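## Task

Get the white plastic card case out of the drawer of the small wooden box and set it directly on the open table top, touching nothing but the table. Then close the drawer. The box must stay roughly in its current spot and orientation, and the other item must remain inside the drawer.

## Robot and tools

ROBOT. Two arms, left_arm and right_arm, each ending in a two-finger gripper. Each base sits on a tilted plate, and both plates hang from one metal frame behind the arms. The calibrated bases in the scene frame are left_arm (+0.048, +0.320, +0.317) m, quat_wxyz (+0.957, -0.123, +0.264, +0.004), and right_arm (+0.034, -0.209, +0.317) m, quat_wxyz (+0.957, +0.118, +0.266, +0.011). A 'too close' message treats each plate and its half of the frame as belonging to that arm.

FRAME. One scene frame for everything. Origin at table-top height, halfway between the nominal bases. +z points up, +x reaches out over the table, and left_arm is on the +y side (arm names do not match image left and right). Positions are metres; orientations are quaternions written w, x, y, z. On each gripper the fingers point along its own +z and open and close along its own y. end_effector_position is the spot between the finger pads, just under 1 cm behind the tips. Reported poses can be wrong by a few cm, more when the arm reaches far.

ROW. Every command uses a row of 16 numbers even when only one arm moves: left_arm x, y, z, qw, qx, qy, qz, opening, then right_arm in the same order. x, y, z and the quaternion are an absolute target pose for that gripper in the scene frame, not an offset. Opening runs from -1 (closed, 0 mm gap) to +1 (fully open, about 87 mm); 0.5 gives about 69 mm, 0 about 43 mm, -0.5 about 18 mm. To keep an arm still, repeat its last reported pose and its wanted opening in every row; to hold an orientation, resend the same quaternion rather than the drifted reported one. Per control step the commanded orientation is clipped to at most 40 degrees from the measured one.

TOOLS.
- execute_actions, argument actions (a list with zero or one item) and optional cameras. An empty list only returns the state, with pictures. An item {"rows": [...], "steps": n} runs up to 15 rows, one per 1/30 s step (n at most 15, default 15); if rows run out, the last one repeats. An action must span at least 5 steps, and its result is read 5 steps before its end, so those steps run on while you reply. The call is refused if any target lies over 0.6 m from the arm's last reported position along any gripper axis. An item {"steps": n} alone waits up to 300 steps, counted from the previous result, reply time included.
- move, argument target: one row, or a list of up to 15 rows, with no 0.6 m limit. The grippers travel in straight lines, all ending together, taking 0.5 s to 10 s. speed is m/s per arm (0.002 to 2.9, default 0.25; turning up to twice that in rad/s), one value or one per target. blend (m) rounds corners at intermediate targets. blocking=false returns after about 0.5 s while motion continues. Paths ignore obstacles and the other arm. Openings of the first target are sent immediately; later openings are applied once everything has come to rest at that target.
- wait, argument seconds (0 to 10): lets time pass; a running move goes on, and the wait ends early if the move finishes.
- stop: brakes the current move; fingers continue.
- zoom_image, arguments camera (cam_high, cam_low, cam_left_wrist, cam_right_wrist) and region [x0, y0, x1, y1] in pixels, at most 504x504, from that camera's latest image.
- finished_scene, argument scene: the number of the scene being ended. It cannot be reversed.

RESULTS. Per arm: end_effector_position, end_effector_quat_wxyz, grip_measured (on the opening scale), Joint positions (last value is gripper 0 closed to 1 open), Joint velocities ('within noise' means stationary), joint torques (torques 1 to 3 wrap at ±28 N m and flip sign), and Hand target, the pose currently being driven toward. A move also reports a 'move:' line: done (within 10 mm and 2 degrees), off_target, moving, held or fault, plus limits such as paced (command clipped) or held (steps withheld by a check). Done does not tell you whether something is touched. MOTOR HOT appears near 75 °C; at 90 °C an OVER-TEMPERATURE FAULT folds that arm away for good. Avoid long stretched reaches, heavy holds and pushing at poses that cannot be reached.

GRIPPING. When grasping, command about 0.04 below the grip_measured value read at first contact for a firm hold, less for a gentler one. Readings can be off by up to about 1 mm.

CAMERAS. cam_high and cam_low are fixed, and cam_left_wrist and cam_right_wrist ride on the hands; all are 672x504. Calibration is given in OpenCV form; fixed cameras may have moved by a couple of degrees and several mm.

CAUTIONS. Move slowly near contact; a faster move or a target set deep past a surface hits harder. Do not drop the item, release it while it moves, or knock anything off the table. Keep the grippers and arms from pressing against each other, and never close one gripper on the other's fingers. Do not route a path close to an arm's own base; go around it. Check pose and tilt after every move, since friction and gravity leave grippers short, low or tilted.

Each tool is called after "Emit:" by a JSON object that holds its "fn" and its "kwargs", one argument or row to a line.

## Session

Emit:
{"fn": "execute_actions", "kwargs": {
  "actions": [],
  "cameras": ["all"]
}}

Emit:
{"fn": "zoom_image", "kwargs": {
  "camera": "cam_high",
  "region": [260, 270, 420, 370]
}}

Emit:
{"fn": "zoom_image", "kwargs": {
  "camera": "cam_low",
  "region": [230, 230, 550, 400]
}}

Scene clock: 0.00 s of 6000.00 s.
left_arm: end_effector_position=(+0.3331, +0.1519, +0.2145) grip_measured=+1.000 end_effector_quat_wxyz=(+0.166, +0.205, +0.963, +0.049) | right_arm: end_effector_position=(+0.4711, -0.3406, +0.1768) grip_measured=+1.000 end_effector_quat_wxyz=(+0.220, -0.321, +0.921, -0.013)
Joint positions: left_arm=[-0.841 1.741 0.813 -0.119 -0.801 -0.148 1] | right_arm=[-0.308 1.585 1.037 -0.062 -0.175 -0.955 1]
Joint velocities: within noise
Joint torques (N m): no reading
Motor temperatures (°C): left_arm=[25 31 30 26 24 26 23] | right_arm=[25 28 26 27 27 28 27]
Heat: left arm: 31 °C; right arm: 28 °C.
Hand target: left_arm +0.3356, +0.1518, +0.2160; +0.169, +0.201, +0.964, +0.048 | right_arm +0.4792, -0.3429, +0.1849; +0.232, -0.321, +0.918, -0.021
camera_calibration:
cam_left_wrist: T_world_to_cam=[[-0.375837, -0.909949, -0.175329, 0.299036], [-0.827423, 0.244324, 0.505645, 0.154714], [-0.417274, 0.335111, -0.844739, 0.410246], [0, 0, 0, 1]] pos_world=[0.411588, 0.0968291, 0.32075]
cam_right_wrist: T_world_to_cam=[[0.600023, -0.781227, 0.172214, -0.58096], [-0.755106, -0.481995, 0.444405, 0.132697], [-0.264175, -0.396693, -0.879117, 0.281155], [0, 0, 0, 1]] pos_world=[0.523063, -0.27837, 0.288247]

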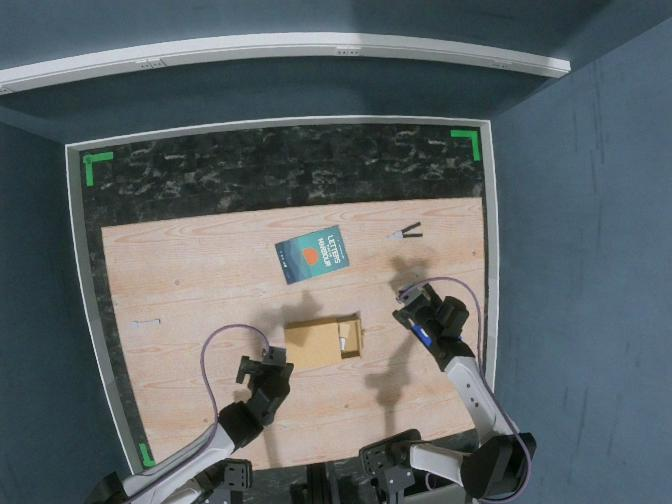

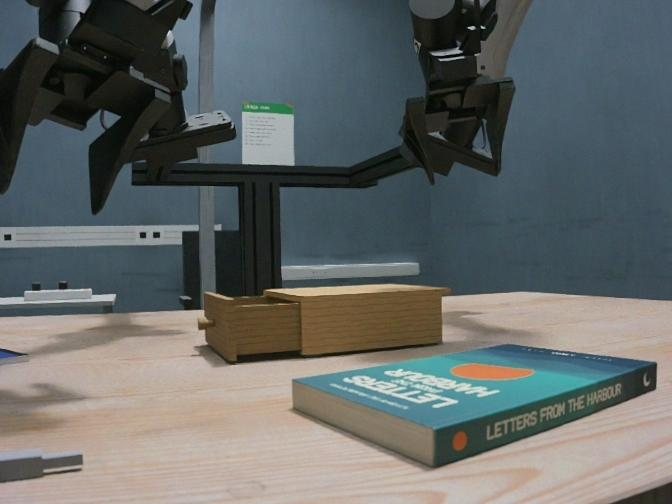

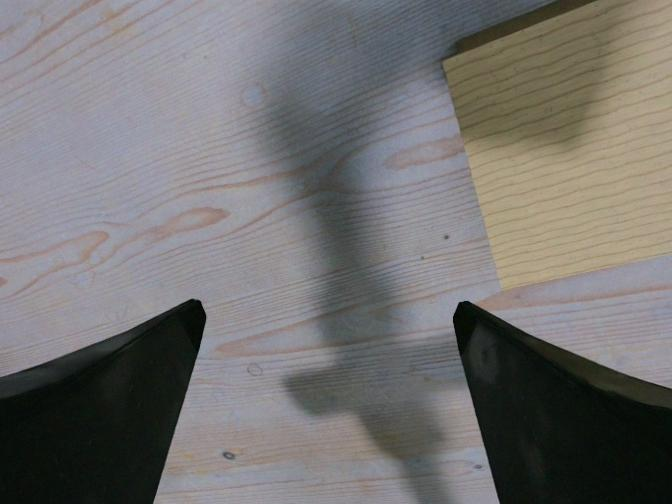

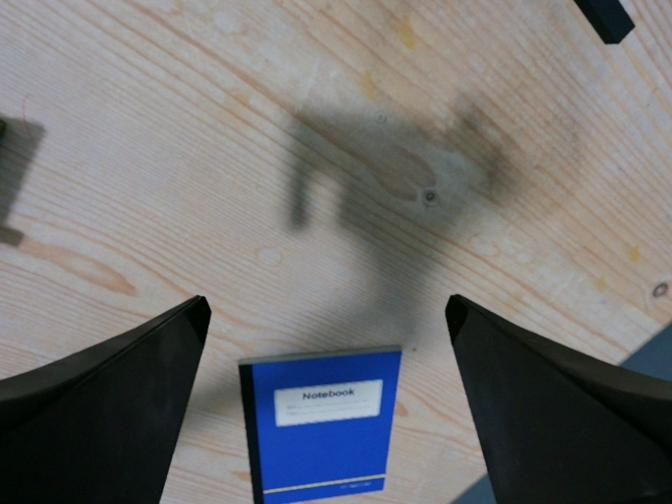

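Scaled by 3.150 from the camera's 672x504 image, which has a finer 960x720 frame.

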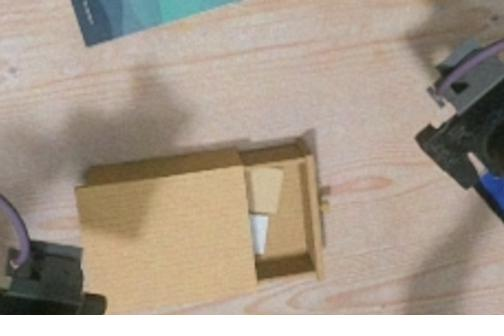

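Scaled by 1.575 from the camera's 672x504 image, which has a finer 960x720 frame.

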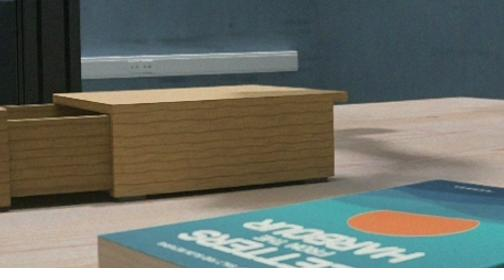

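Emit:
{"fn": "move", "kwargs": {
  "target": [
    [0.325,0.06,0.14,0,0,1,0,0,0.35,-0.20,0.17,0.342,0,0.9397,0,0.3],
    [0.318,0.030,0.095,0,0,1,0,0,0.278,-0.145,0.125,0.342,0,0.9397,0,0.3],
    [0.318,0.030,0.058,0,0,1,0,0,0.275,-0.145,0.120,0.342,0,0.9397,0,0.3]
  ],
  "speed": [0.3,0.25,0.07],
  "blend": [0.04,0.01,0],
  "cameras": ["all"]
}}

Scene clock: 4.33 s of 6000.00 s.
left_arm: end_effector_position=(+0.3155, +0.0306, +0.0749) grip_measured=+0.000 end_effector_quat_wxyz=(-0.002, +0.011, +1.000, +0.003) | right_arm: end_effector_position=(+0.2601, -0.1485, +0.1146) grip_measured=+0.300 end_effector_quat_wxyz=(+0.268, -0.019, +0.963, -0.007)
Joint positions: left_arm=[-0.741 2.476 1.483 -0.331 -0.541 -0.643 0.5] | right_arm=[0.352 2.16 0.142 1.486 0.49 -0.02 0.65]
Joint velocities: within noise
Joint torques (N m): left_arm=[-4.71 -6.79 4.16 1.04 0.01 0.21] | right_arm=[4.21 -3.45 -1.61 1.85 0.15 -0.04]
Motor temperatures (°C): left_arm=[26 32 30 26 24 26 23] | right_arm=[25 29 26 27 27 28 27]
Heat: left arm: 32 °C; right arm: 29 °C.
Hand target: left_arm +0.3177, +0.0307, +0.0588; +0.000, +0.000, +1.000, +0.000 | right_arm +0.2749, -0.1451, +0.1204; +0.299, +0.000, +0.954, -0.004
Off the commanded pose: left_arm 0.017 m, 1 deg | right_arm 0.016 m, 9 deg.
joint sent to its limit (right arm) — joint 4 (wrist pitch), upper limit.
Kept back: nothing.
move: off_target (left_arm, right_arm)
camera_calibration:
cam_left_wrist: T_world_to_cam=[[-0.0256641, -0.999501, -0.0184125, 0.0380674], [-0.6578, 0.00301531, 0.753186, 0.175677], [-0.752755, 0.0314416, -0.657549, 0.4268], [0, 0, 0, 1]] pos_world=[0.437813, 0.0240995, 0.149026]
cam_right_wrist: T_world_to_cam=[[0.050753, -0.998195, 0.0320978, -0.166877], [-0.942963, -0.0373075, 0.330802, 0.221434], [-0.329007, -0.0470562, -0.943154, 0.323172], [0, 0, 0, 1]] pos_world=[0.3236, -0.143107, 0.236907]

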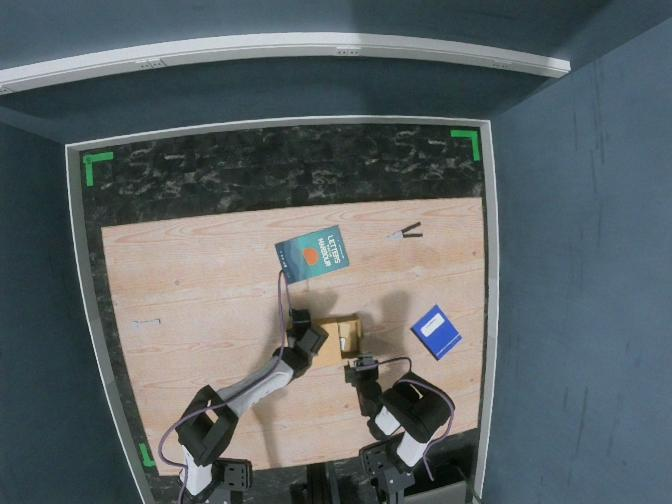

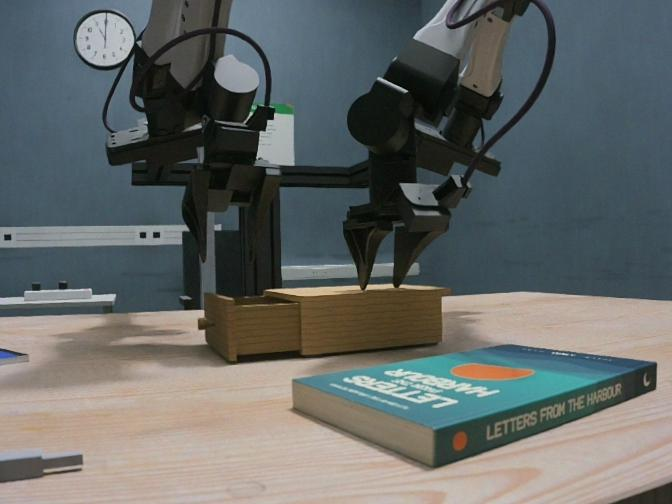

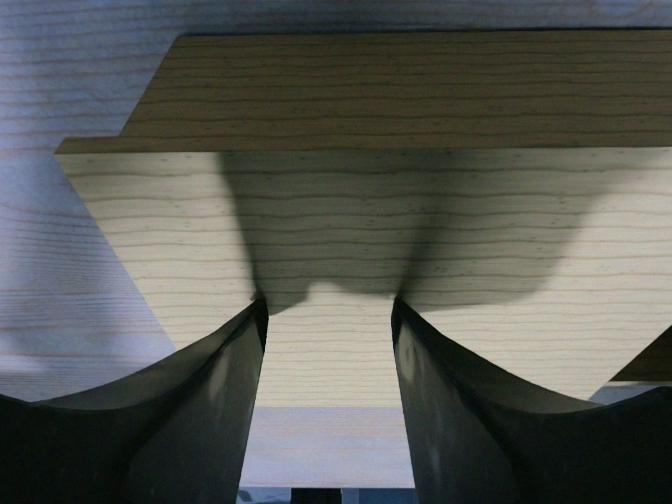

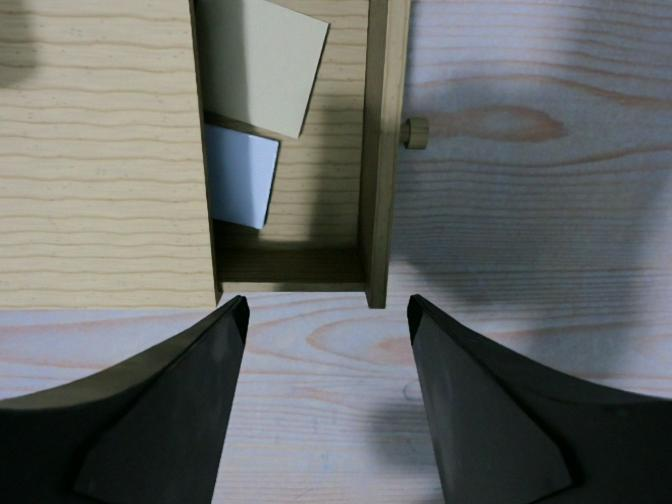

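Emit:
{"fn": "zoom_image", "kwargs": {
  "camera": "cam_right_wrist",
  "region": [180, 0, 432, 330]
}}

Scaled by 1.527 from the camera's 672x504 image, which has a finer 960x720 frame.

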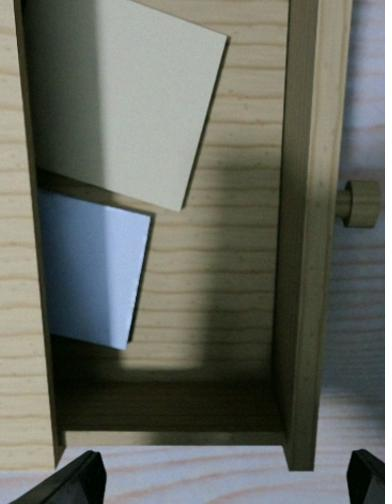

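Emit:
{"fn": "move", "kwargs": {
  "target": [
    [0.315,0.065,0.115,0,0,0.985,-0.174,-1,0.280,-0.145,0.140,0.2549,-0.1677,0.9513,0.0449,0.14],
    [0.315,0.047,0.056,0,0,0.985,-0.174,-1,0.287,-0.122,0.095,0.2429,-0.5881,0.7323,0.2427,0.14]
  ],
  "speed": [0.3,0.4],
  "blend": [0.01,0],
  "cameras": ["all"]
}}

Scene clock: 14.83 s of 6000.00 s.
left_arm: end_effector_position=(+0.3124, +0.0399, +0.0741) grip_measured=-0.993 end_effector_quat_wxyz=(-0.010, +0.004, +0.981, -0.191) | right_arm: end_effector_position=(+0.2909, -0.1231, +0.0973) grip_measured=+0.140 end_effector_quat_wxyz=(-0.244, +0.588, -0.735, -0.232)
Joint positions: left_arm=[-0.586 2.318 1.139 0.109 -0.139 -0.433 0.003] | right_arm=[0.017 1.854 0.483 0.418 -0.44 -1.37 0.57]
Joint velocities: within noise
Joint torques (N m): left_arm=[-3.9 -5.63 3.25 1.27 -0.1 0.34] | right_arm=[1.51 -4.29 0.75 0.2 -0.63 -0.31]
Motor temperatures (°C): left_arm=[26 36 31 27 24 26 23] | right_arm=[25 29 26 29 27 28 27]
Heat: left arm: 36 °C; right arm: 29 °C.
Hand target: left_arm +0.3145, +0.0476, +0.0571; -0.001, +0.000, +0.985, -0.174 | right_arm +0.2870, -0.1220, +0.0951; +0.243, -0.588, +0.732, +0.242
Off the commanded pose: left_arm 0.020 m, 2 deg | right_arm 0.005 m, 1 deg.
Kept back: nothing.
move: off_target (left_arm)
camera_calibration:
cam_left_wrist: T_world_to_cam=[[-0.00632675, -0.931305, 0.364186, 0.0101061], [-0.645135, 0.282066, 0.710098, 0.162273], [-0.764042, -0.230457, -0.602602, 0.433488], [0, 0, 0, 1]] pos_world=[0.435955, 0.0635403, 0.14231]
cam_right_wrist: T_world_to_cam=[[0.982129, -0.183357, -0.0424693, -0.305991], [-0.17218, -0.966431, 0.190699, -0.0676572], [-0.0760096, -0.179979, -0.980729, 0.231803], [0, 0, 0, 1]] pos_world=[0.306493, -0.079772, 0.227243]

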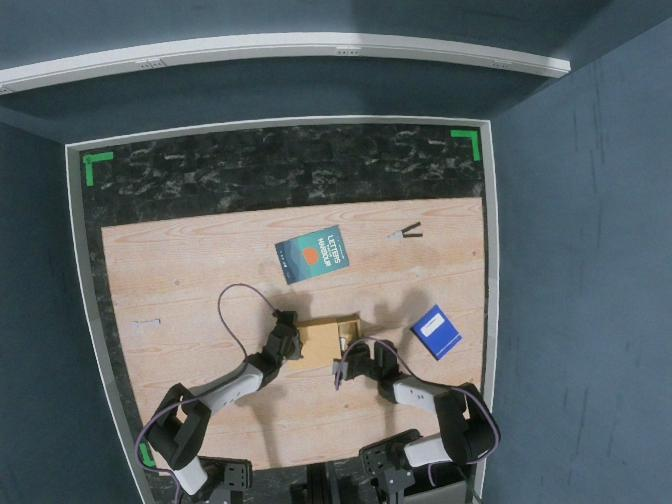

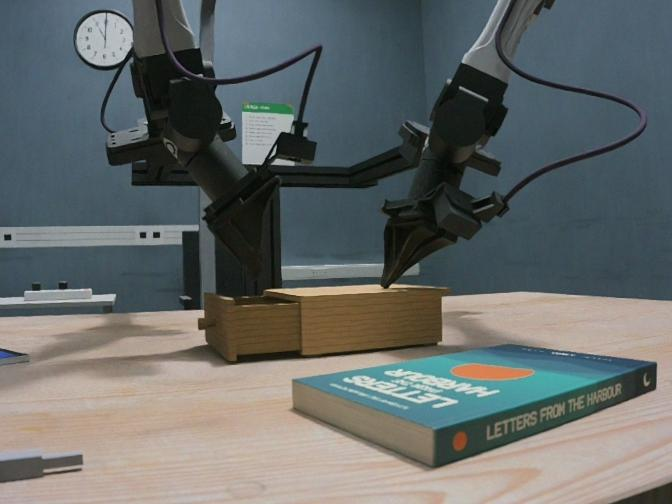

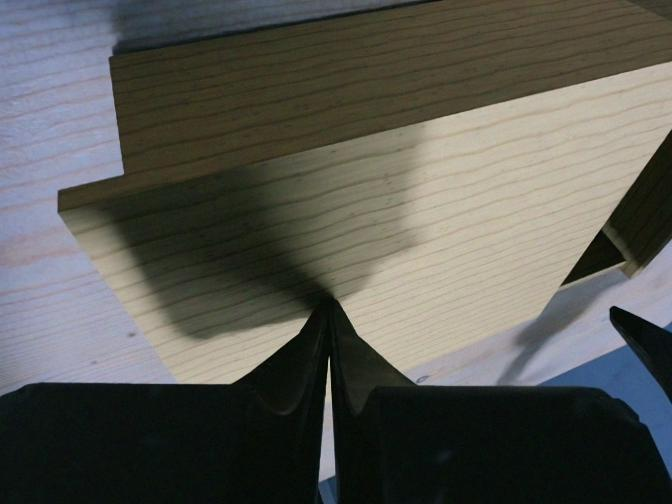

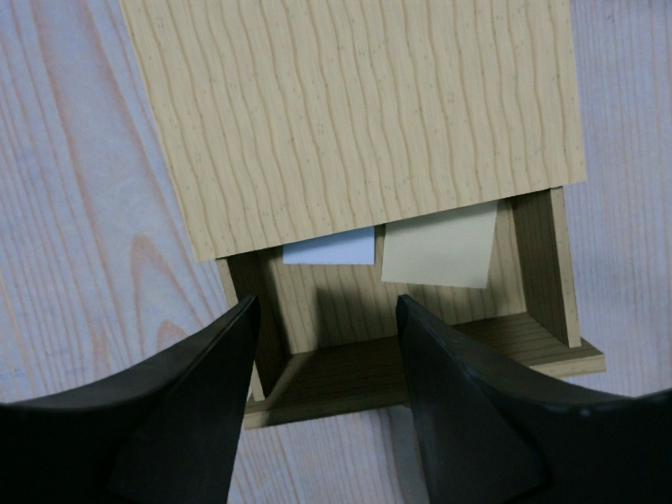

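Emit:
{"fn": "move", "kwargs": {
  "target": [0.315,0.047,0.056,0,0,0.985,-0.174,-1,0.2845,-0.1150,0.053,0.2429,-0.5881,0.7323,0.2427,0.14],
  "speed": 0.1,
  "cameras": ["cam_low","cam_right_wrist"]
}}

Scene clock: 16.77 s of 6000.00 s.
left_arm: end_effector_position=(+0.3124, +0.0399, +0.0741) grip_measured=-0.993 end_effector_quat_wxyz=(-0.010, +0.004, +0.981, -0.191) | right_arm: end_effector_position=(+0.2824, -0.1158, +0.0554) grip_measured=+0.140 end_effector_quat_wxyz=(-0.233, +0.588, -0.736, -0.242)
Joint positions: left_arm=[-0.586 2.318 1.139 0.109 -0.139 -0.433 0.003] | right_arm=[0.005 2.083 0.565 0.532 -0.447 -1.384 0.57]
Joint velocities: within noise
Joint torques (N m): left_arm=[-3.95 -5.64 3.19 1.27 -0.1 0.33] | right_arm=[1.63 -4.49 -0.46 0.42 -0.63 -0.27]
Motor temperatures (°C): left_arm=[26 36 31 27 24 26 23] | right_arm=[25 29 26 29 27 28 27]
Heat: left arm: 36 °C; right arm: 29 °C.
Hand target: left_arm +0.3145, +0.0477, +0.0571; -0.001, +0.000, +0.985, -0.174 | right_arm +0.2845, -0.1151, +0.0531; +0.243, -0.588, +0.732, +0.243
Off the commanded pose: left_arm 0.020 m, 2 deg | right_arm 0.003 m, 1 deg.
Kept back: nothing.
move: off_target (left_arm)
camera_calibration:
cam_right_wrist: T_world_to_cam=[[0.982176, -0.174709, -0.0693266, -0.29549], [-0.15848, -0.968049, 0.194331, -0.0583979], [-0.101063, -0.17988, -0.978483, 0.1983], [0, 0, 0, 1]] pos_world=[0.301009, -0.0724867, 0.184897]
Images, in order (width x height): cam_low 672x504, cam_right_wrist 672x504.

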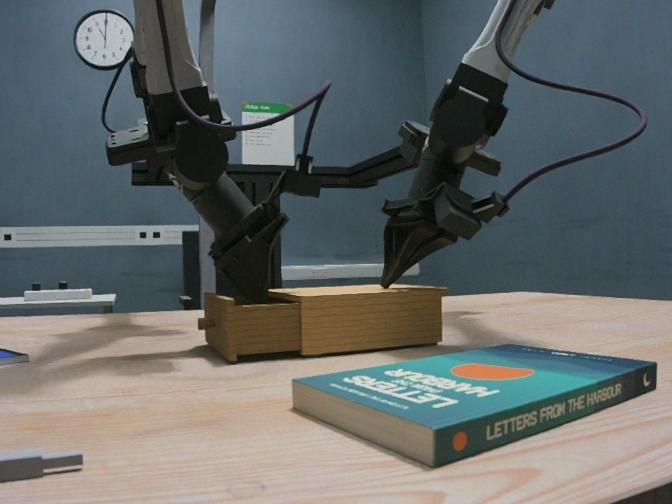

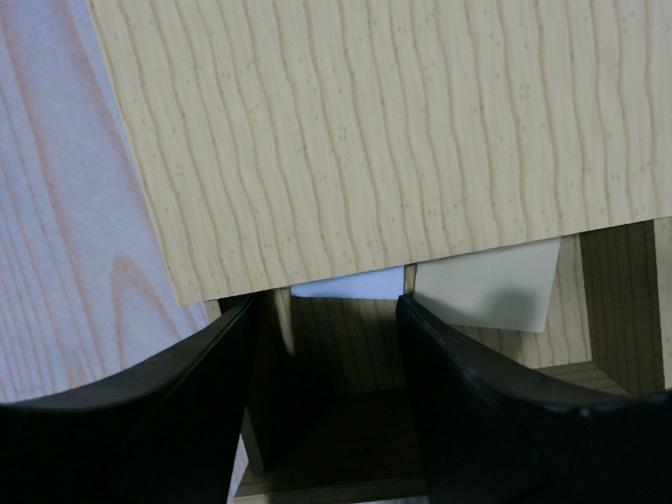

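Emit:
{"fn": "move", "kwargs": {
  "target": [0.315,0.047,0.056,0,0,0.985,-0.174,-1,0.2897,-0.1115,0.041,0.2429,-0.5881,0.7323,0.2427,0.14],
  "speed": 0.08,
  "cameras": ["cam_right_wrist"]
}}

Emit:
{"fn": "zoom_image", "kwargs": {
  "camera": "cam_right_wrist",
  "region": [220, 200, 472, 389]
}}

Scene clock: 17.93 s of 6000.00 s.
left_arm: end_effector_position=(+0.3124, +0.0399, +0.0741) grip_measured=-0.993 end_effector_quat_wxyz=(-0.010, +0.004, +0.981, -0.191) | right_arm: end_effector_position=(+0.2875, -0.1130, +0.0434) grip_measured=+0.140 end_effector_quat_wxyz=(-0.234, +0.588, -0.735, -0.242)
Joint positions: left_arm=[-0.586 2.318 1.139 0.109 -0.139 -0.433 0.003] | right_arm=[0.005 2.137 0.612 0.54 -0.448 -1.384 0.57]
Joint velocities: within noise
Joint torques (N m): left_arm=[-3.89 -5.61 3.19 1.28 -0.09 0.34] | right_arm=[2.15 -4.59 -0.47 0.42 -0.6 -0.25]
Motor temperatures (°C): left_arm=[26 36 31 27 24 26 23] | right_arm=[25 29 26 28 27 28 27]
Heat: left arm: 36 °C; right arm: 29 °C.
Hand target: left_arm +0.3145, +0.0477, +0.0571; -0.001, +0.000, +0.985, -0.174 | right_arm +0.2897, -0.1116, +0.0411; +0.243, -0.588, +0.732, +0.243
Off the commanded pose: left_arm 0.020 m, 2 deg | right_arm 0.004 m, 1 deg.
Kept back: nothing.
move: off_target (left_arm)
camera_calibration:
cam_right_wrist: T_world_to_cam=[[0.982263, -0.174457, -0.0687252, -0.300968], [-0.158384, -0.96815, 0.193909, -0.0526253], [-0.100365, -0.179585, -0.978609, 0.187484], [0, 0, 0, 1]] pos_world=[0.306112, -0.0697859, 0.172994]
Images, in order (width x height): cam_right_wrist 672x504.

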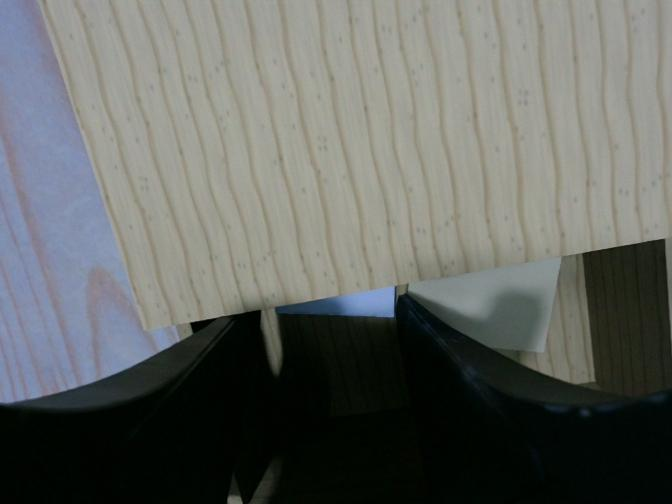

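Scaled by 2.000 from the camera's 672x504 image, which has a finer 960x720 frame.

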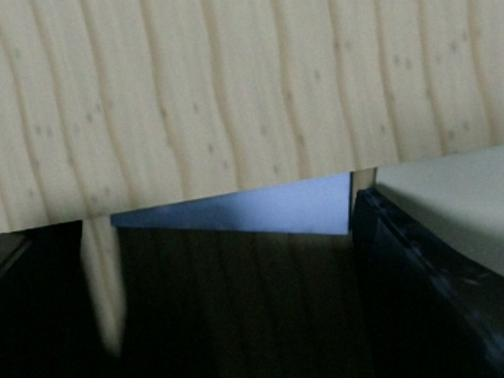

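Emit:
{"fn": "move", "kwargs": {
  "target": [0.315,0.047,0.056,0,0,0.985,-0.174,-1,0.2905,-0.1112,0.027,0.2429,-0.5881,0.7323,0.2427,0.19],
  "speed": 0.06,
  "cameras": ["cam_right_wrist","cam_low"]
}}

Emit:
{"fn": "zoom_image", "kwargs": {
  "camera": "cam_right_wrist",
  "region": [220, 200, 472, 389]
}}

Scene clock: 19.50 s of 6000.00 s.
left_arm: end_effector_position=(+0.3124, +0.0399, +0.0741) grip_measured=-0.993 end_effector_quat_wxyz=(-0.010, +0.004, +0.981, -0.191) | right_arm: end_effector_position=(+0.2895, -0.1141, +0.0340) grip_measured=+0.190 end_effector_quat_wxyz=(-0.237, +0.588, -0.735, -0.240)
Joint positions: left_arm=[-0.586 2.318 1.139 0.109 -0.139 -0.433 0.003] | right_arm=[-0.008 2.18 0.637 0.559 -0.457 -1.395 0.595]
Joint velocities: within noise
Joint torques (N m): left_arm=[-3.88 -5.67 3.18 1.28 -0.11 0.33] | right_arm=[2.33 -3.11 0.8 0.42 -0.55 -0.27]
Motor temperatures (°C): left_arm=[26 36 31 27 24 26 23] | right_arm=[25 29 26 28 27 28 27]
Heat: left arm: 36 °C; right arm: 29 °C.
Hand target: left_arm +0.3145, +0.0477, +0.0571; -0.001, +0.000, +0.985, -0.174 | right_arm +0.2904, -0.1114, +0.0273; +0.243, -0.588, +0.732, +0.243
Off the commanded pose: left_arm 0.020 m, 2 deg | right_arm 0.008 m, 1 deg.
Kept back: nothing.
move: off_target (left_arm)
camera_calibration:
cam_right_wrist: T_world_to_cam=[[0.982338, -0.176449, -0.0622695, -0.304143], [-0.161802, -0.968175, 0.190937, -0.0503916], [-0.0939784, -0.177489, -0.979625, 0.176796], [0, 0, 0, 1]] pos_world=[0.307233, -0.0710743, 0.163876]
Images, in order (width x height): cam_low 672x504, cam_right_wrist 672x504.

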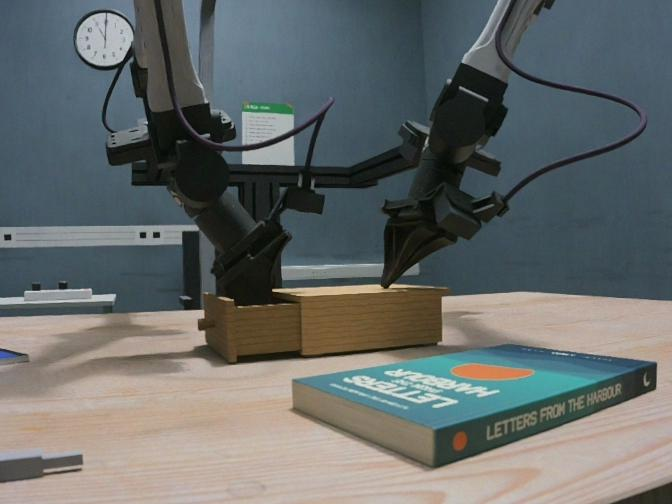

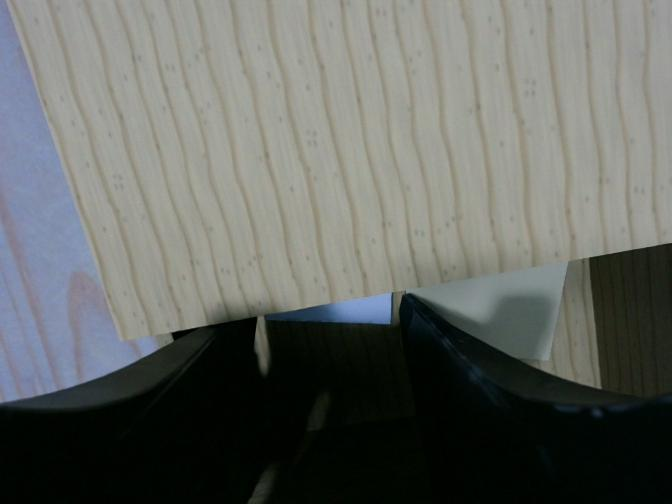

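Scaled by 2.000 from the camera's 672x504 image, which has a finer 960x720 frame.

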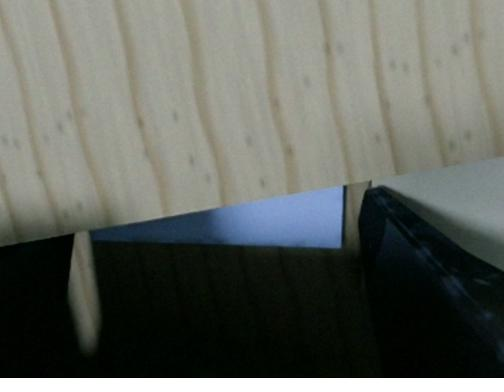

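Emit:
{"fn": "move", "kwargs": {
  "target": [
    [0.315,0.047,0.056,0,0,0.985,-0.174,-1,0.2888,-0.1112,0.036,0.2429,-0.5881,0.7323,0.2427,0.15],
    [0.315,0.047,0.056,0,0,0.985,-0.174,-1,0.2886,-0.1108,0.022,0.2429,-0.5881,0.7323,0.2427,0.15]
  ],
  "speed": 0.06,
  "cameras": ["cam_right_wrist"]
}}

Emit:
{"fn": "zoom_image", "kwargs": {
  "camera": "cam_right_wrist",
  "region": [220, 200, 472, 389]
}}

Scene clock: 21.63 s of 6000.00 s.
left_arm: end_effector_position=(+0.3124, +0.0399, +0.0741) grip_measured=-0.993 end_effector_quat_wxyz=(-0.010, +0.004, +0.981, -0.191) | right_arm: end_effector_position=(+0.2935, -0.1141, +0.0267) grip_measured=+0.150 end_effector_quat_wxyz=(-0.244, +0.591, -0.732, -0.235)
Joint positions: left_arm=[-0.586 2.318 1.139 0.109 -0.139 -0.432 0.003] | right_arm=[-0.014 2.214 0.658 0.585 -0.463 -1.407 0.575]
Joint velocities: within noise
Joint torques (N m): left_arm=[-3.88 -5.64 3.18 1.28 -0.1 0.33] | right_arm=[2.77 -3.77 -0.44 0.34 -0.53 -0.11]
Motor temperatures (°C): left_arm=[26 36 31 27 24 26 23] | right_arm=[25 29 26 28 27 28 27]
Heat: left arm: 36 °C; right arm: 29 °C.
Hand target: left_arm +0.3145, +0.0477, +0.0570; -0.001, +0.000, +0.985, -0.174 | right_arm +0.2886, -0.1108, +0.0223; +0.243, -0.588, +0.732, +0.243
Off the commanded pose: left_arm 0.020 m, 2 deg | right_arm 0.008 m, 1 deg.
Kept back: nothing.
move: off_target (left_arm)
camera_calibration:
cam_right_wrist: T_world_to_cam=[[0.983602, -0.174821, -0.044331, -0.309146], [-0.163752, -0.968672, 0.18671, -0.0477902], [-0.0755829, -0.176389, -0.981414, 0.164781], [0, 0, 0, 1]] pos_world=[0.308706, -0.0712728, 0.156936]
Images, in order (width x height): cam_right_wrist 672x504.

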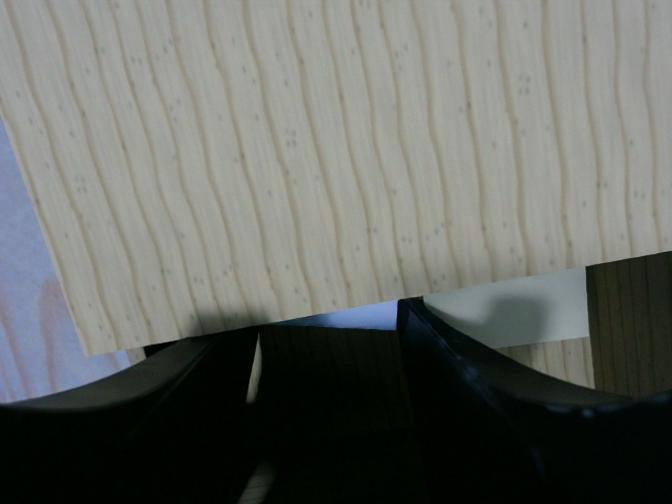

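Scaled by 2.000 from the camera's 672x504 image, which has a finer 960x720 frame.

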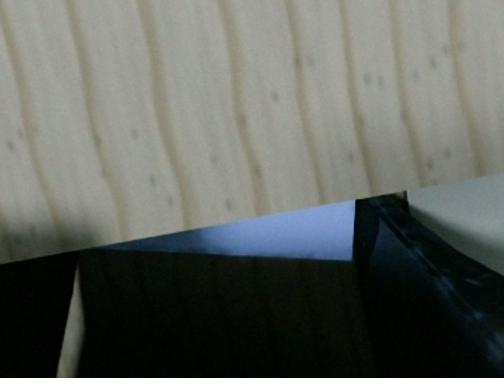

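Emit:
{"fn": "move", "kwargs": {
  "target": [0.315,0.047,0.056,0,0,0.985,-0.174,-1,0.2886,-0.1108,0.0235,0.2429,-0.5881,0.7323,0.2427,0.0],
  "speed": 0.06,
  "cameras": ["cam_right_wrist"]
}}

Scene clock: 22.63 s of 6000.00 s.
left_arm: end_effector_position=(+0.3124, +0.0399, +0.0741) grip_measured=-0.993 end_effector_quat_wxyz=(-0.010, +0.004, +0.981, -0.191) | right_arm: end_effector_position=(+0.2943, -0.1139, +0.0268) grip_measured=+0.075 end_effector_quat_wxyz=(-0.246, +0.591, -0.732, -0.235)
Joint positions: left_arm=[-0.586 2.318 1.139 0.109 -0.139 -0.432 0.003] | right_arm=[-0.014 2.214 0.658 0.587 -0.464 -1.408 0.537]
Joint velocities: within noise
Joint torques (N m): left_arm=[-3.89 -5.67 3.17 1.28 -0.1 0.34] | right_arm=[2.82 -4.34 -0.98 0.3 -0.55 -0.09]
Motor temperatures (°C): left_arm=[26 36 31 27 24 26 23] | right_arm=[25 29 26 28 27 28 27]
Heat: left arm: 36 °C; right arm: 29 °C.
Hand target: left_arm +0.3145, +0.0477, +0.0571; -0.001, +0.000, +0.985, -0.174 | right_arm +0.2886, -0.1109, +0.0237; +0.243, -0.588, +0.732, +0.243
Off the commanded pose: left_arm 0.020 m, 2 deg | right_arm 0.007 m, 1 deg.
Kept back: nothing.
move: off_target (left_arm)
camera_calibration:
cam_right_wrist: T_world_to_cam=[[0.983739, -0.174796, -0.0412837, -0.310049], [-0.164373, -0.968839, 0.185288, -0.0472364], [-0.072385, -0.175489, -0.981817, 0.164059], [0, 0, 0, 1]] pos_world=[0.309118, -0.0711693, 0.157028]
Images, in order (width x height): cam_right_wrist 672x504.

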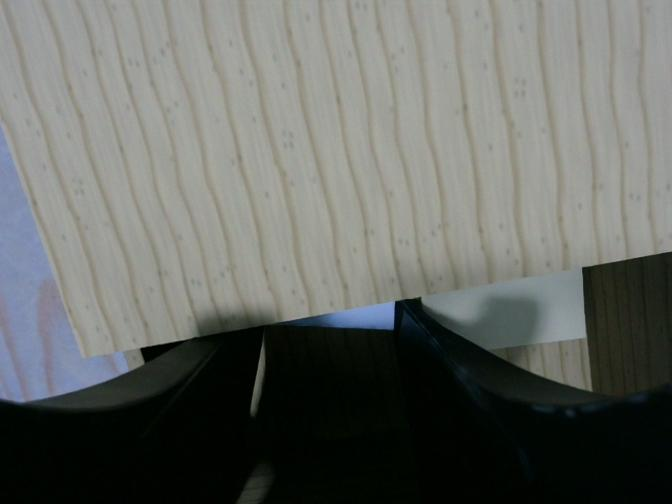

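Emit:
{"fn": "move", "kwargs": {
  "target": [0.315,0.047,0.056,0,0,0.985,-0.174,-1,0.2890,-0.141,0.043,0.2429,-0.5881,0.7323,0.2427,0.0],
  "speed": 0.08,
  "cameras": ["cam_right_wrist","cam_low","cam_high"]
}}

Emit:
{"fn": "zoom_image", "kwargs": {
  "camera": "cam_low",
  "region": [190, 260, 460, 370]
}}

Scene clock: 24.13 s of 6000.00 s.
left_arm: end_effector_position=(+0.3124, +0.0399, +0.0741) grip_measured=-0.993 end_effector_quat_wxyz=(-0.010, +0.004, +0.981, -0.191) | right_arm: end_effector_position=(+0.2860, -0.1273, +0.0413) grip_measured=+0.075 end_effector_quat_wxyz=(-0.254, +0.591, -0.722, -0.257)
Joint positions: left_arm=[-0.586 2.318 1.139 0.109 -0.139 -0.432 0.003] | right_arm=[-0.081 2.142 0.621 0.495 -0.547 -1.489 0.537]
Joint velocities: within noise
Joint torques (N m): left_arm=[-3.88 -5.65 3.22 1.28 -0.11 0.33] | right_arm=[-0.01 -8.18 -1.87 -0.08 -0.17 -0.11]
Motor temperatures (°C): left_arm=[26 36 31 27 24 26 23] | right_arm=[25 29 26 28 27 28 27]
Heat: left arm: 36 °C; right arm: 29 °C.
Hand target: left_arm +0.3145, +0.0477, +0.0571; -0.001, +0.000, +0.985, -0.174 | right_arm +0.2887, -0.1407, +0.0427; +0.243, -0.588, +0.732, +0.243
Off the commanded pose: left_arm 0.020 m, 2 deg | right_arm 0.014 m, 2 deg.
Kept back: nothing.
move: off_target (left_arm, right_arm)
camera_calibration:
cam_right_wrist: T_world_to_cam=[[0.986327, -0.153795, -0.0592056, -0.300952], [-0.144293, -0.9795, 0.140565, -0.0695462], [-0.0796101, -0.1301, -0.9883, 0.183548], [0, 0, 0, 1]] pos_world=[0.301415, -0.0905259, 0.173358]
Images, in order (width x height): cam_high 672x504, cam_low 672x504, cam_right_wrist 672x504.

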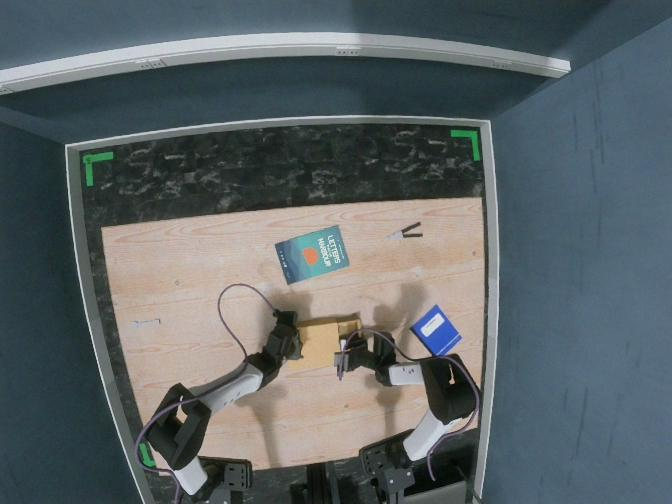

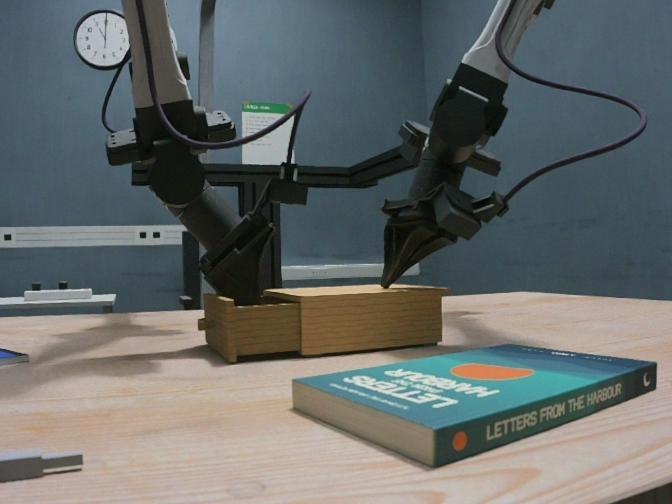

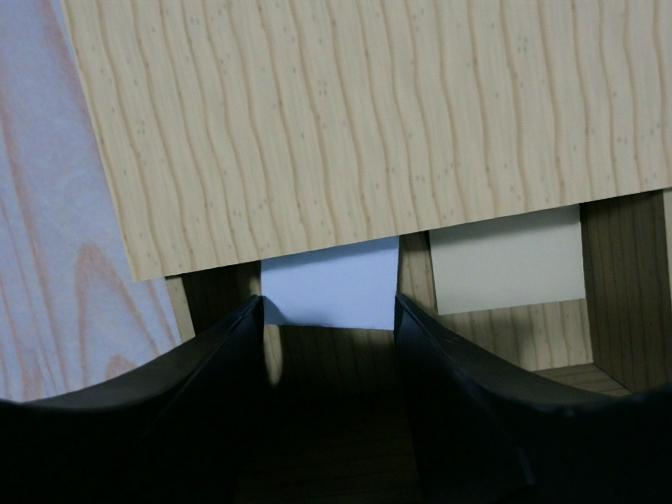

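Scaled by 1.867 from the camera's 672x504 image, which has a finer 960x720 frame.

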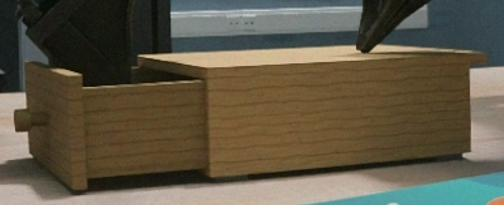

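Emit:
{"fn": "move", "kwargs": {
  "target": [0.315,0.047,0.056,0,0,0.985,-0.174,-1,0.2910,-0.158,0.049,0.2429,-0.5881,0.7323,0.2427,0.0],
  "speed": 0.08,
  "cameras": ["cam_right_wrist"]
}}

Scene clock: 25.13 s of 6000.00 s.
left_arm: end_effector_position=(+0.3124, +0.0399, +0.0741) grip_measured=-0.993 end_effector_quat_wxyz=(-0.010, +0.004, +0.981, -0.191) | right_arm: end_effector_position=(+0.2850, -0.1376, +0.0503) grip_measured=+0.075 end_effector_quat_wxyz=(-0.259, +0.587, -0.717, -0.272)
Joint positions: left_arm=[-0.586 2.318 1.139 0.109 -0.139 -0.432 0.003] | right_arm=[-0.131 2.093 0.621 0.4 -0.602 -1.546 0.537]
Joint velocities: within noise
Joint torques (N m): left_arm=[-3.84 -5.67 3.17 1.26 -0.11 0.32] | right_arm=[-0.88 -8.32 -1.5 -0.05 0.1 -0.12]
Motor temperatures (°C): left_arm=[26 36 31 27 24 26 23] | right_arm=[25 29 26 28 27 28 27]
Heat: left arm: 36 °C; right arm: 29 °C.
Hand target: left_arm +0.3145, +0.0477, +0.0571; -0.001, +0.000, +0.985, -0.174 | right_arm +0.2907, -0.1576, +0.0490; +0.243, -0.588, +0.732, +0.243
Off the commanded pose: left_arm 0.020 m, 2 deg | right_arm 0.021 m, 4 deg.
Kept back: nothing.
move: off_target (left_arm, right_arm)
camera_calibration:
cam_right_wrist: T_world_to_cam=[[0.986565, -0.146207, -0.0728881, -0.299409], [-0.137649, -0.984227, 0.111134, -0.0820252], [-0.0879869, -0.0996077, -0.991129, 0.197682], [0, 0, 0, 1]] pos_world=[0.301489, -0.104816, 0.183221]
Images, in order (width x height): cam_right_wrist 672x504.

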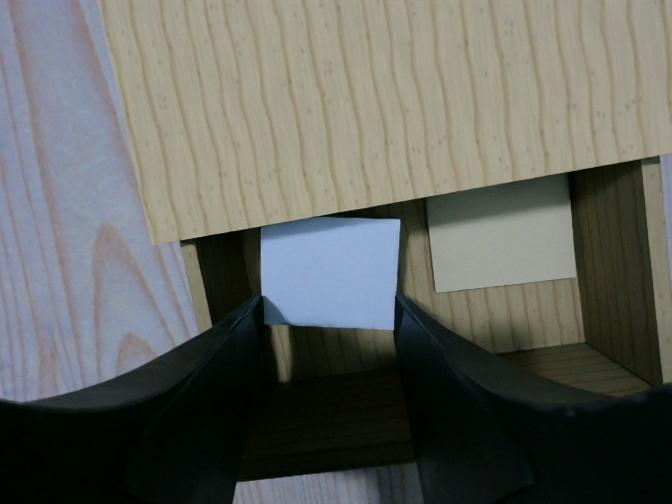

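Emit:
{"fn": "move", "kwargs": {
  "target": [
    [0.315,0.047,0.056,0,0,0.985,-0.174,-1,0.290,-0.156,0.080,0.2429,-0.5881,0.7323,0.2427,0.0],
    [0.315,0.047,0.056,0,0,0.985,-0.174,-1,0.300,-0.190,0.115,0.2429,-0.5881,0.7323,0.2427,0.0],
    [0.315,0.047,0.056,0,0,0.985,-0.174,-1,0.36,-0.275,0.080,0.3216,-0.2315,0.9102,0.1202,0.0],
    [0.315,0.047,0.056,0,0,0.985,-0.174,-1,0.36,-0.275,0.035,0.3216,-0.2315,0.9102,0.1202,0.0]
  ],
  "speed": [0.12,0.25,0.35,0.15],
  "blend": [0.01,0.02,0.01,0],
  "cameras": ["cam_right_wrist","cam_low","cam_high"]
}}

Scene clock: 29.00 s of 6000.00 s.
left_arm: end_effector_position=(+0.3124, +0.0399, +0.0741) grip_measured=-0.993 end_effector_quat_wxyz=(-0.010, +0.004, +0.981, -0.191) | right_arm: end_effector_position=(+0.3587, -0.2727, +0.0380) grip_measured=+0.075 end_effector_quat_wxyz=(+0.319, -0.235, +0.910, +0.126)
Joint positions: left_arm=[-0.586 2.318 1.139 0.109 -0.139 -0.432 0.003] | right_arm=[-0.437 2.113 0.647 0.888 -0.593 -0.793 0.537]
Joint velocities: within noise
Joint torques (N m): left_arm=[-3.84 -5.65 3.17 1.28 -0.11 0.33] | right_arm=[0.1 -5.24 0.17 1.08 -0.29 -0.07]
Motor temperatures (°C): left_arm=[26 36 31 27 24 26 23] | right_arm=[25 30 26 28 27 28 27]
Heat: left arm: 36 °C; right arm: 30 °C.
Hand target: left_arm +0.3145, +0.0477, +0.0571; -0.001, +0.000, +0.985, -0.174 | right_arm +0.3600, -0.2750, +0.0351; +0.321, -0.232, +0.910, +0.120
Off the commanded pose: left_arm 0.020 m, 2 deg | right_arm 0.004 m, 1 deg.
Kept back: nothing.
move: off_target (left_arm)
camera_calibration:
cam_right_wrist: T_world_to_cam=[[0.522305, -0.850066, -0.0677165, -0.418395], [-0.831564, -0.52531, 0.180421, 0.167828], [-0.188941, -0.037924, -0.981256, 0.231207], [0, 0, 0, 1]] pos_world=[0.401774, -0.258733, 0.168261]
Images, in order (width x height): cam_high 672x504, cam_low 672x504, cam_right_wrist 672x504.

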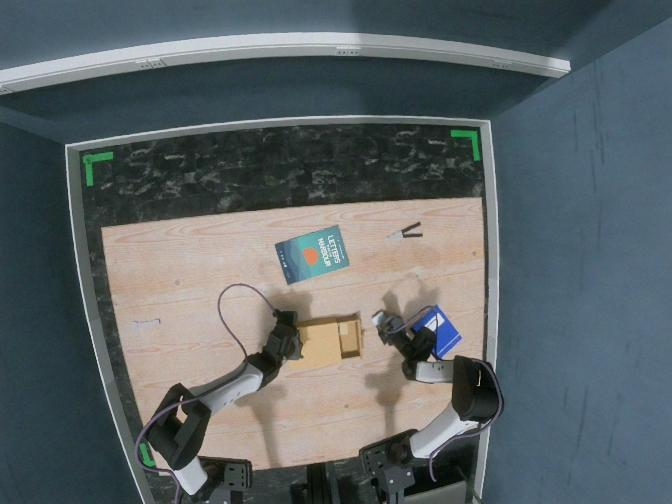

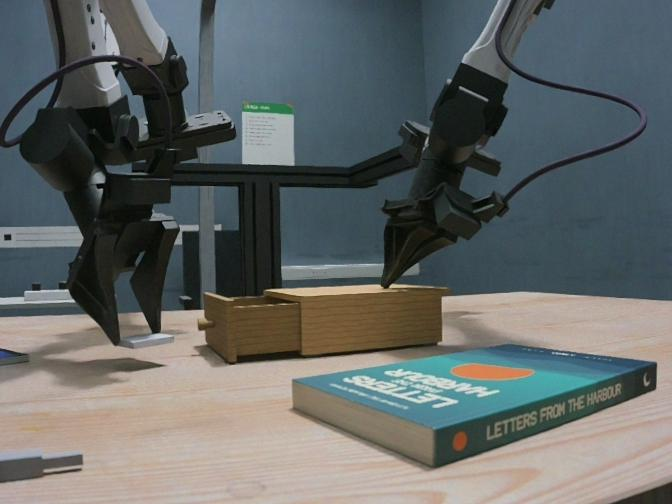

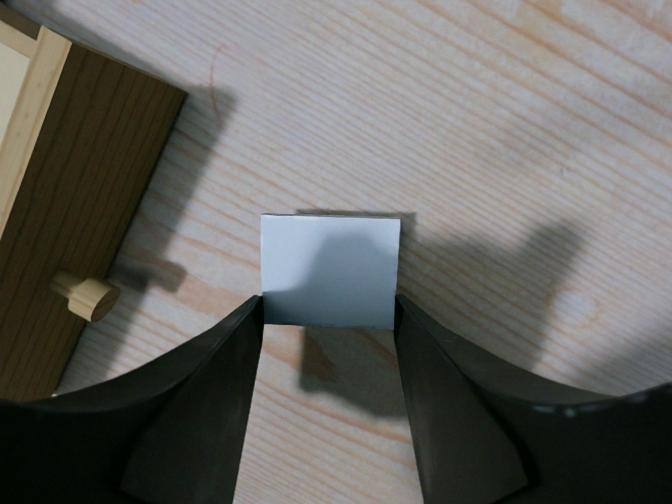

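Emit:
{"fn": "move", "kwargs": {
  "target": [0.315,0.047,0.056,0,0,0.985,-0.174,-1,0.36,-0.275,0.013,0.3216,-0.2315,0.9102,0.1202,0.0],
  "speed": 0.06,
  "cameras": ["cam_right_wrist","cam_low"]
}}

Emit:
{"fn": "zoom_image", "kwargs": {
  "camera": "cam_low",
  "region": [60, 280, 240, 400]
}}

Scene clock: 29.97 s of 6000.00 s.
left_arm: end_effector_position=(+0.3124, +0.0399, +0.0741) grip_measured=-0.993 end_effector_quat_wxyz=(-0.010, +0.004, +0.981, -0.191) | right_arm: end_effector_position=(+0.3585, -0.2729, +0.0165) grip_measured=+0.075 end_effector_quat_wxyz=(+0.318, -0.234, +0.910, +0.126)
Joint positions: left_arm=[-0.586 2.318 1.139 0.109 -0.139 -0.432 0.003] | right_arm=[-0.437 2.211 0.705 0.928 -0.592 -0.792 0.537]
Joint velocities: within noise
Joint torques (N m): left_arm=[-3.89 -5.65 3.21 1.27 -0.1 0.34] | right_arm=[0.13 -5.29 0.17 1.11 -0.3 -0.08]
Motor temperatures (°C): left_arm=[27 36 31 27 24 26 23] | right_arm=[25 30 26 28 27 28 27]
Heat: left arm: 36 °C; right arm: 30 °C.
Hand target: left_arm +0.3145, +0.0477, +0.0571; -0.001, +0.000, +0.985, -0.174 | right_arm +0.3600, -0.2749, +0.0131; +0.322, -0.232, +0.910, +0.120
Off the commanded pose: left_arm 0.020 m, 2 deg | right_arm 0.004 m, 1 deg.
Kept back: nothing.
move: off_target (left_arm)
camera_calibration:
cam_right_wrist: T_world_to_cam=[[0.521295, -0.850641, -0.0682682, -0.4196], [-0.831876, -0.524377, 0.181688, 0.17185], [-0.19035, -0.0379225, -0.980984, 0.210537], [0, 0, 0, 1]] pos_world=[0.401769, -0.25883, 0.146665]
Images, in order (width x height): cam_low 672x504, cam_right_wrist 672x504.

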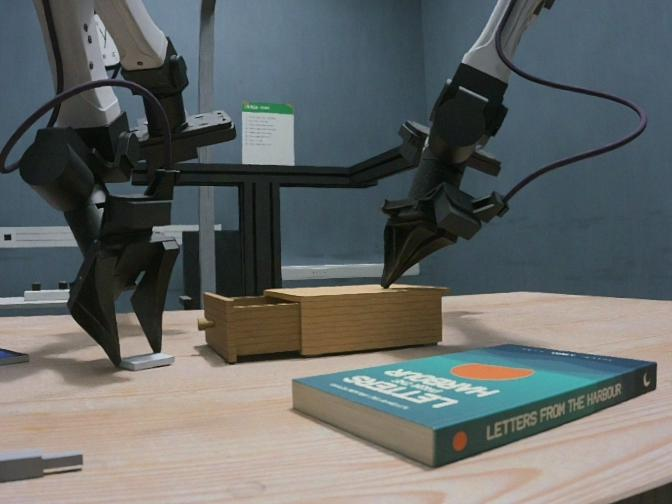

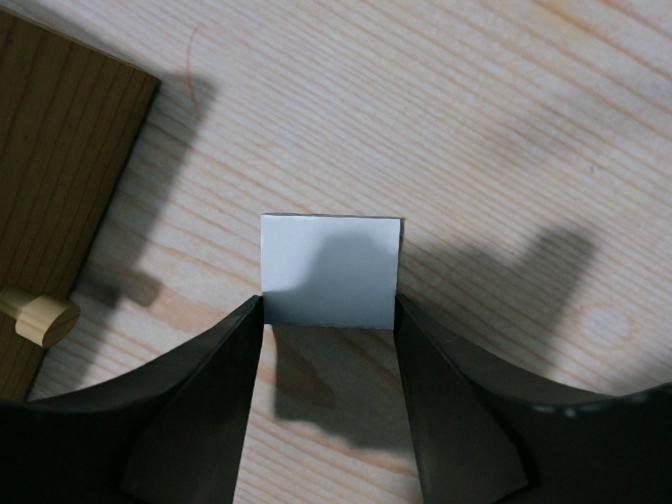

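Scaled by 2.800 from the camera's 672x504 image, which has a finer 960x720 frame.

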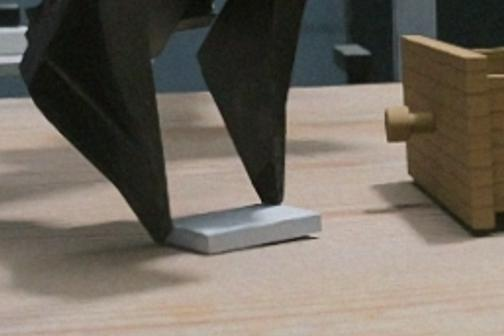

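Emit:
{"fn": "move", "kwargs": {
  "target": [0.315,0.047,0.056,0,0,0.985,-0.174,-1,0.361,-0.276,0.0075,0.3216,-0.2315,0.9102,0.1202,0.0],
  "speed": 0.04,
  "cameras": ["cam_low"]
}}

Emit:
{"fn": "zoom_image", "kwargs": {
  "camera": "cam_low",
  "region": [90, 330, 210, 390]
}}

Scene clock: 30.90 s of 6000.00 s.
left_arm: end_effector_position=(+0.3124, +0.0399, +0.0741) grip_measured=-0.993 end_effector_quat_wxyz=(-0.010, +0.004, +0.981, -0.191) | right_arm: end_effector_position=(+0.3649, -0.2743, +0.0156) grip_measured=+0.075 end_effector_quat_wxyz=(+0.329, -0.238, +0.906, +0.122)
Joint positions: left_arm=[-0.586 2.318 1.139 0.109 -0.139 -0.432 0.003] | right_arm=[-0.437 2.224 0.717 0.953 -0.599 -0.792 0.537]
Joint velocities: within noise
Joint torques (N m): left_arm=[-3.88 -5.68 3.14 1.28 -0.11 0.34] | right_arm=[0.09 -4.55 0.92 0.94 -0.23 -0.07]
Motor temperatures (°C): left_arm=[27 37 31 27 24 26 23] | right_arm=[25 30 26 28 27 28 28]
Heat: left arm: 37 °C; right arm: 30 °C.
Hand target: left_arm +0.3145, +0.0477, +0.0571; -0.001, +0.000, +0.985, -0.174 | right_arm +0.3608, -0.2759, +0.0079; +0.322, -0.232, +0.910, +0.120
Off the commanded pose: left_arm 0.020 m, 2 deg | right_arm 0.009 m, 1 deg.
Kept back: nothing.
move: off_target (left_arm)
Images, in order (width x height): cam_low 672x504.

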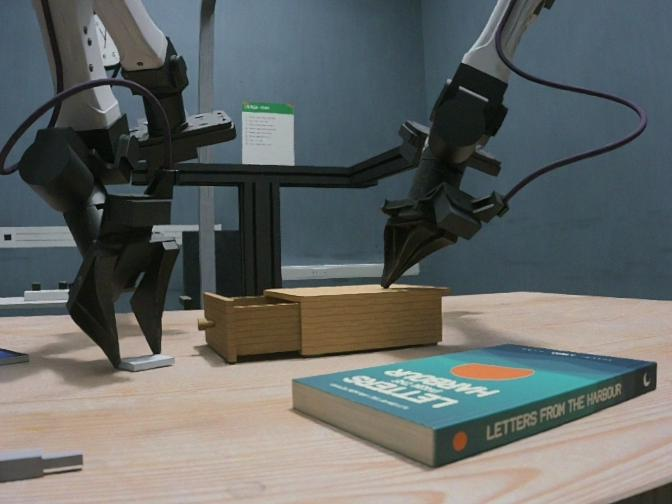

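Scaled by 4.200 from the camera's 672x504 image, which has a finer 960x720 frame.

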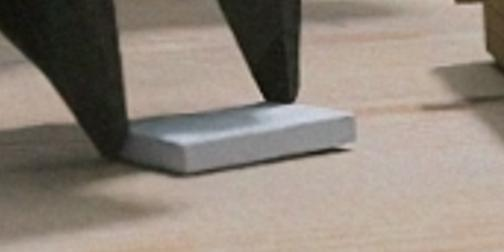

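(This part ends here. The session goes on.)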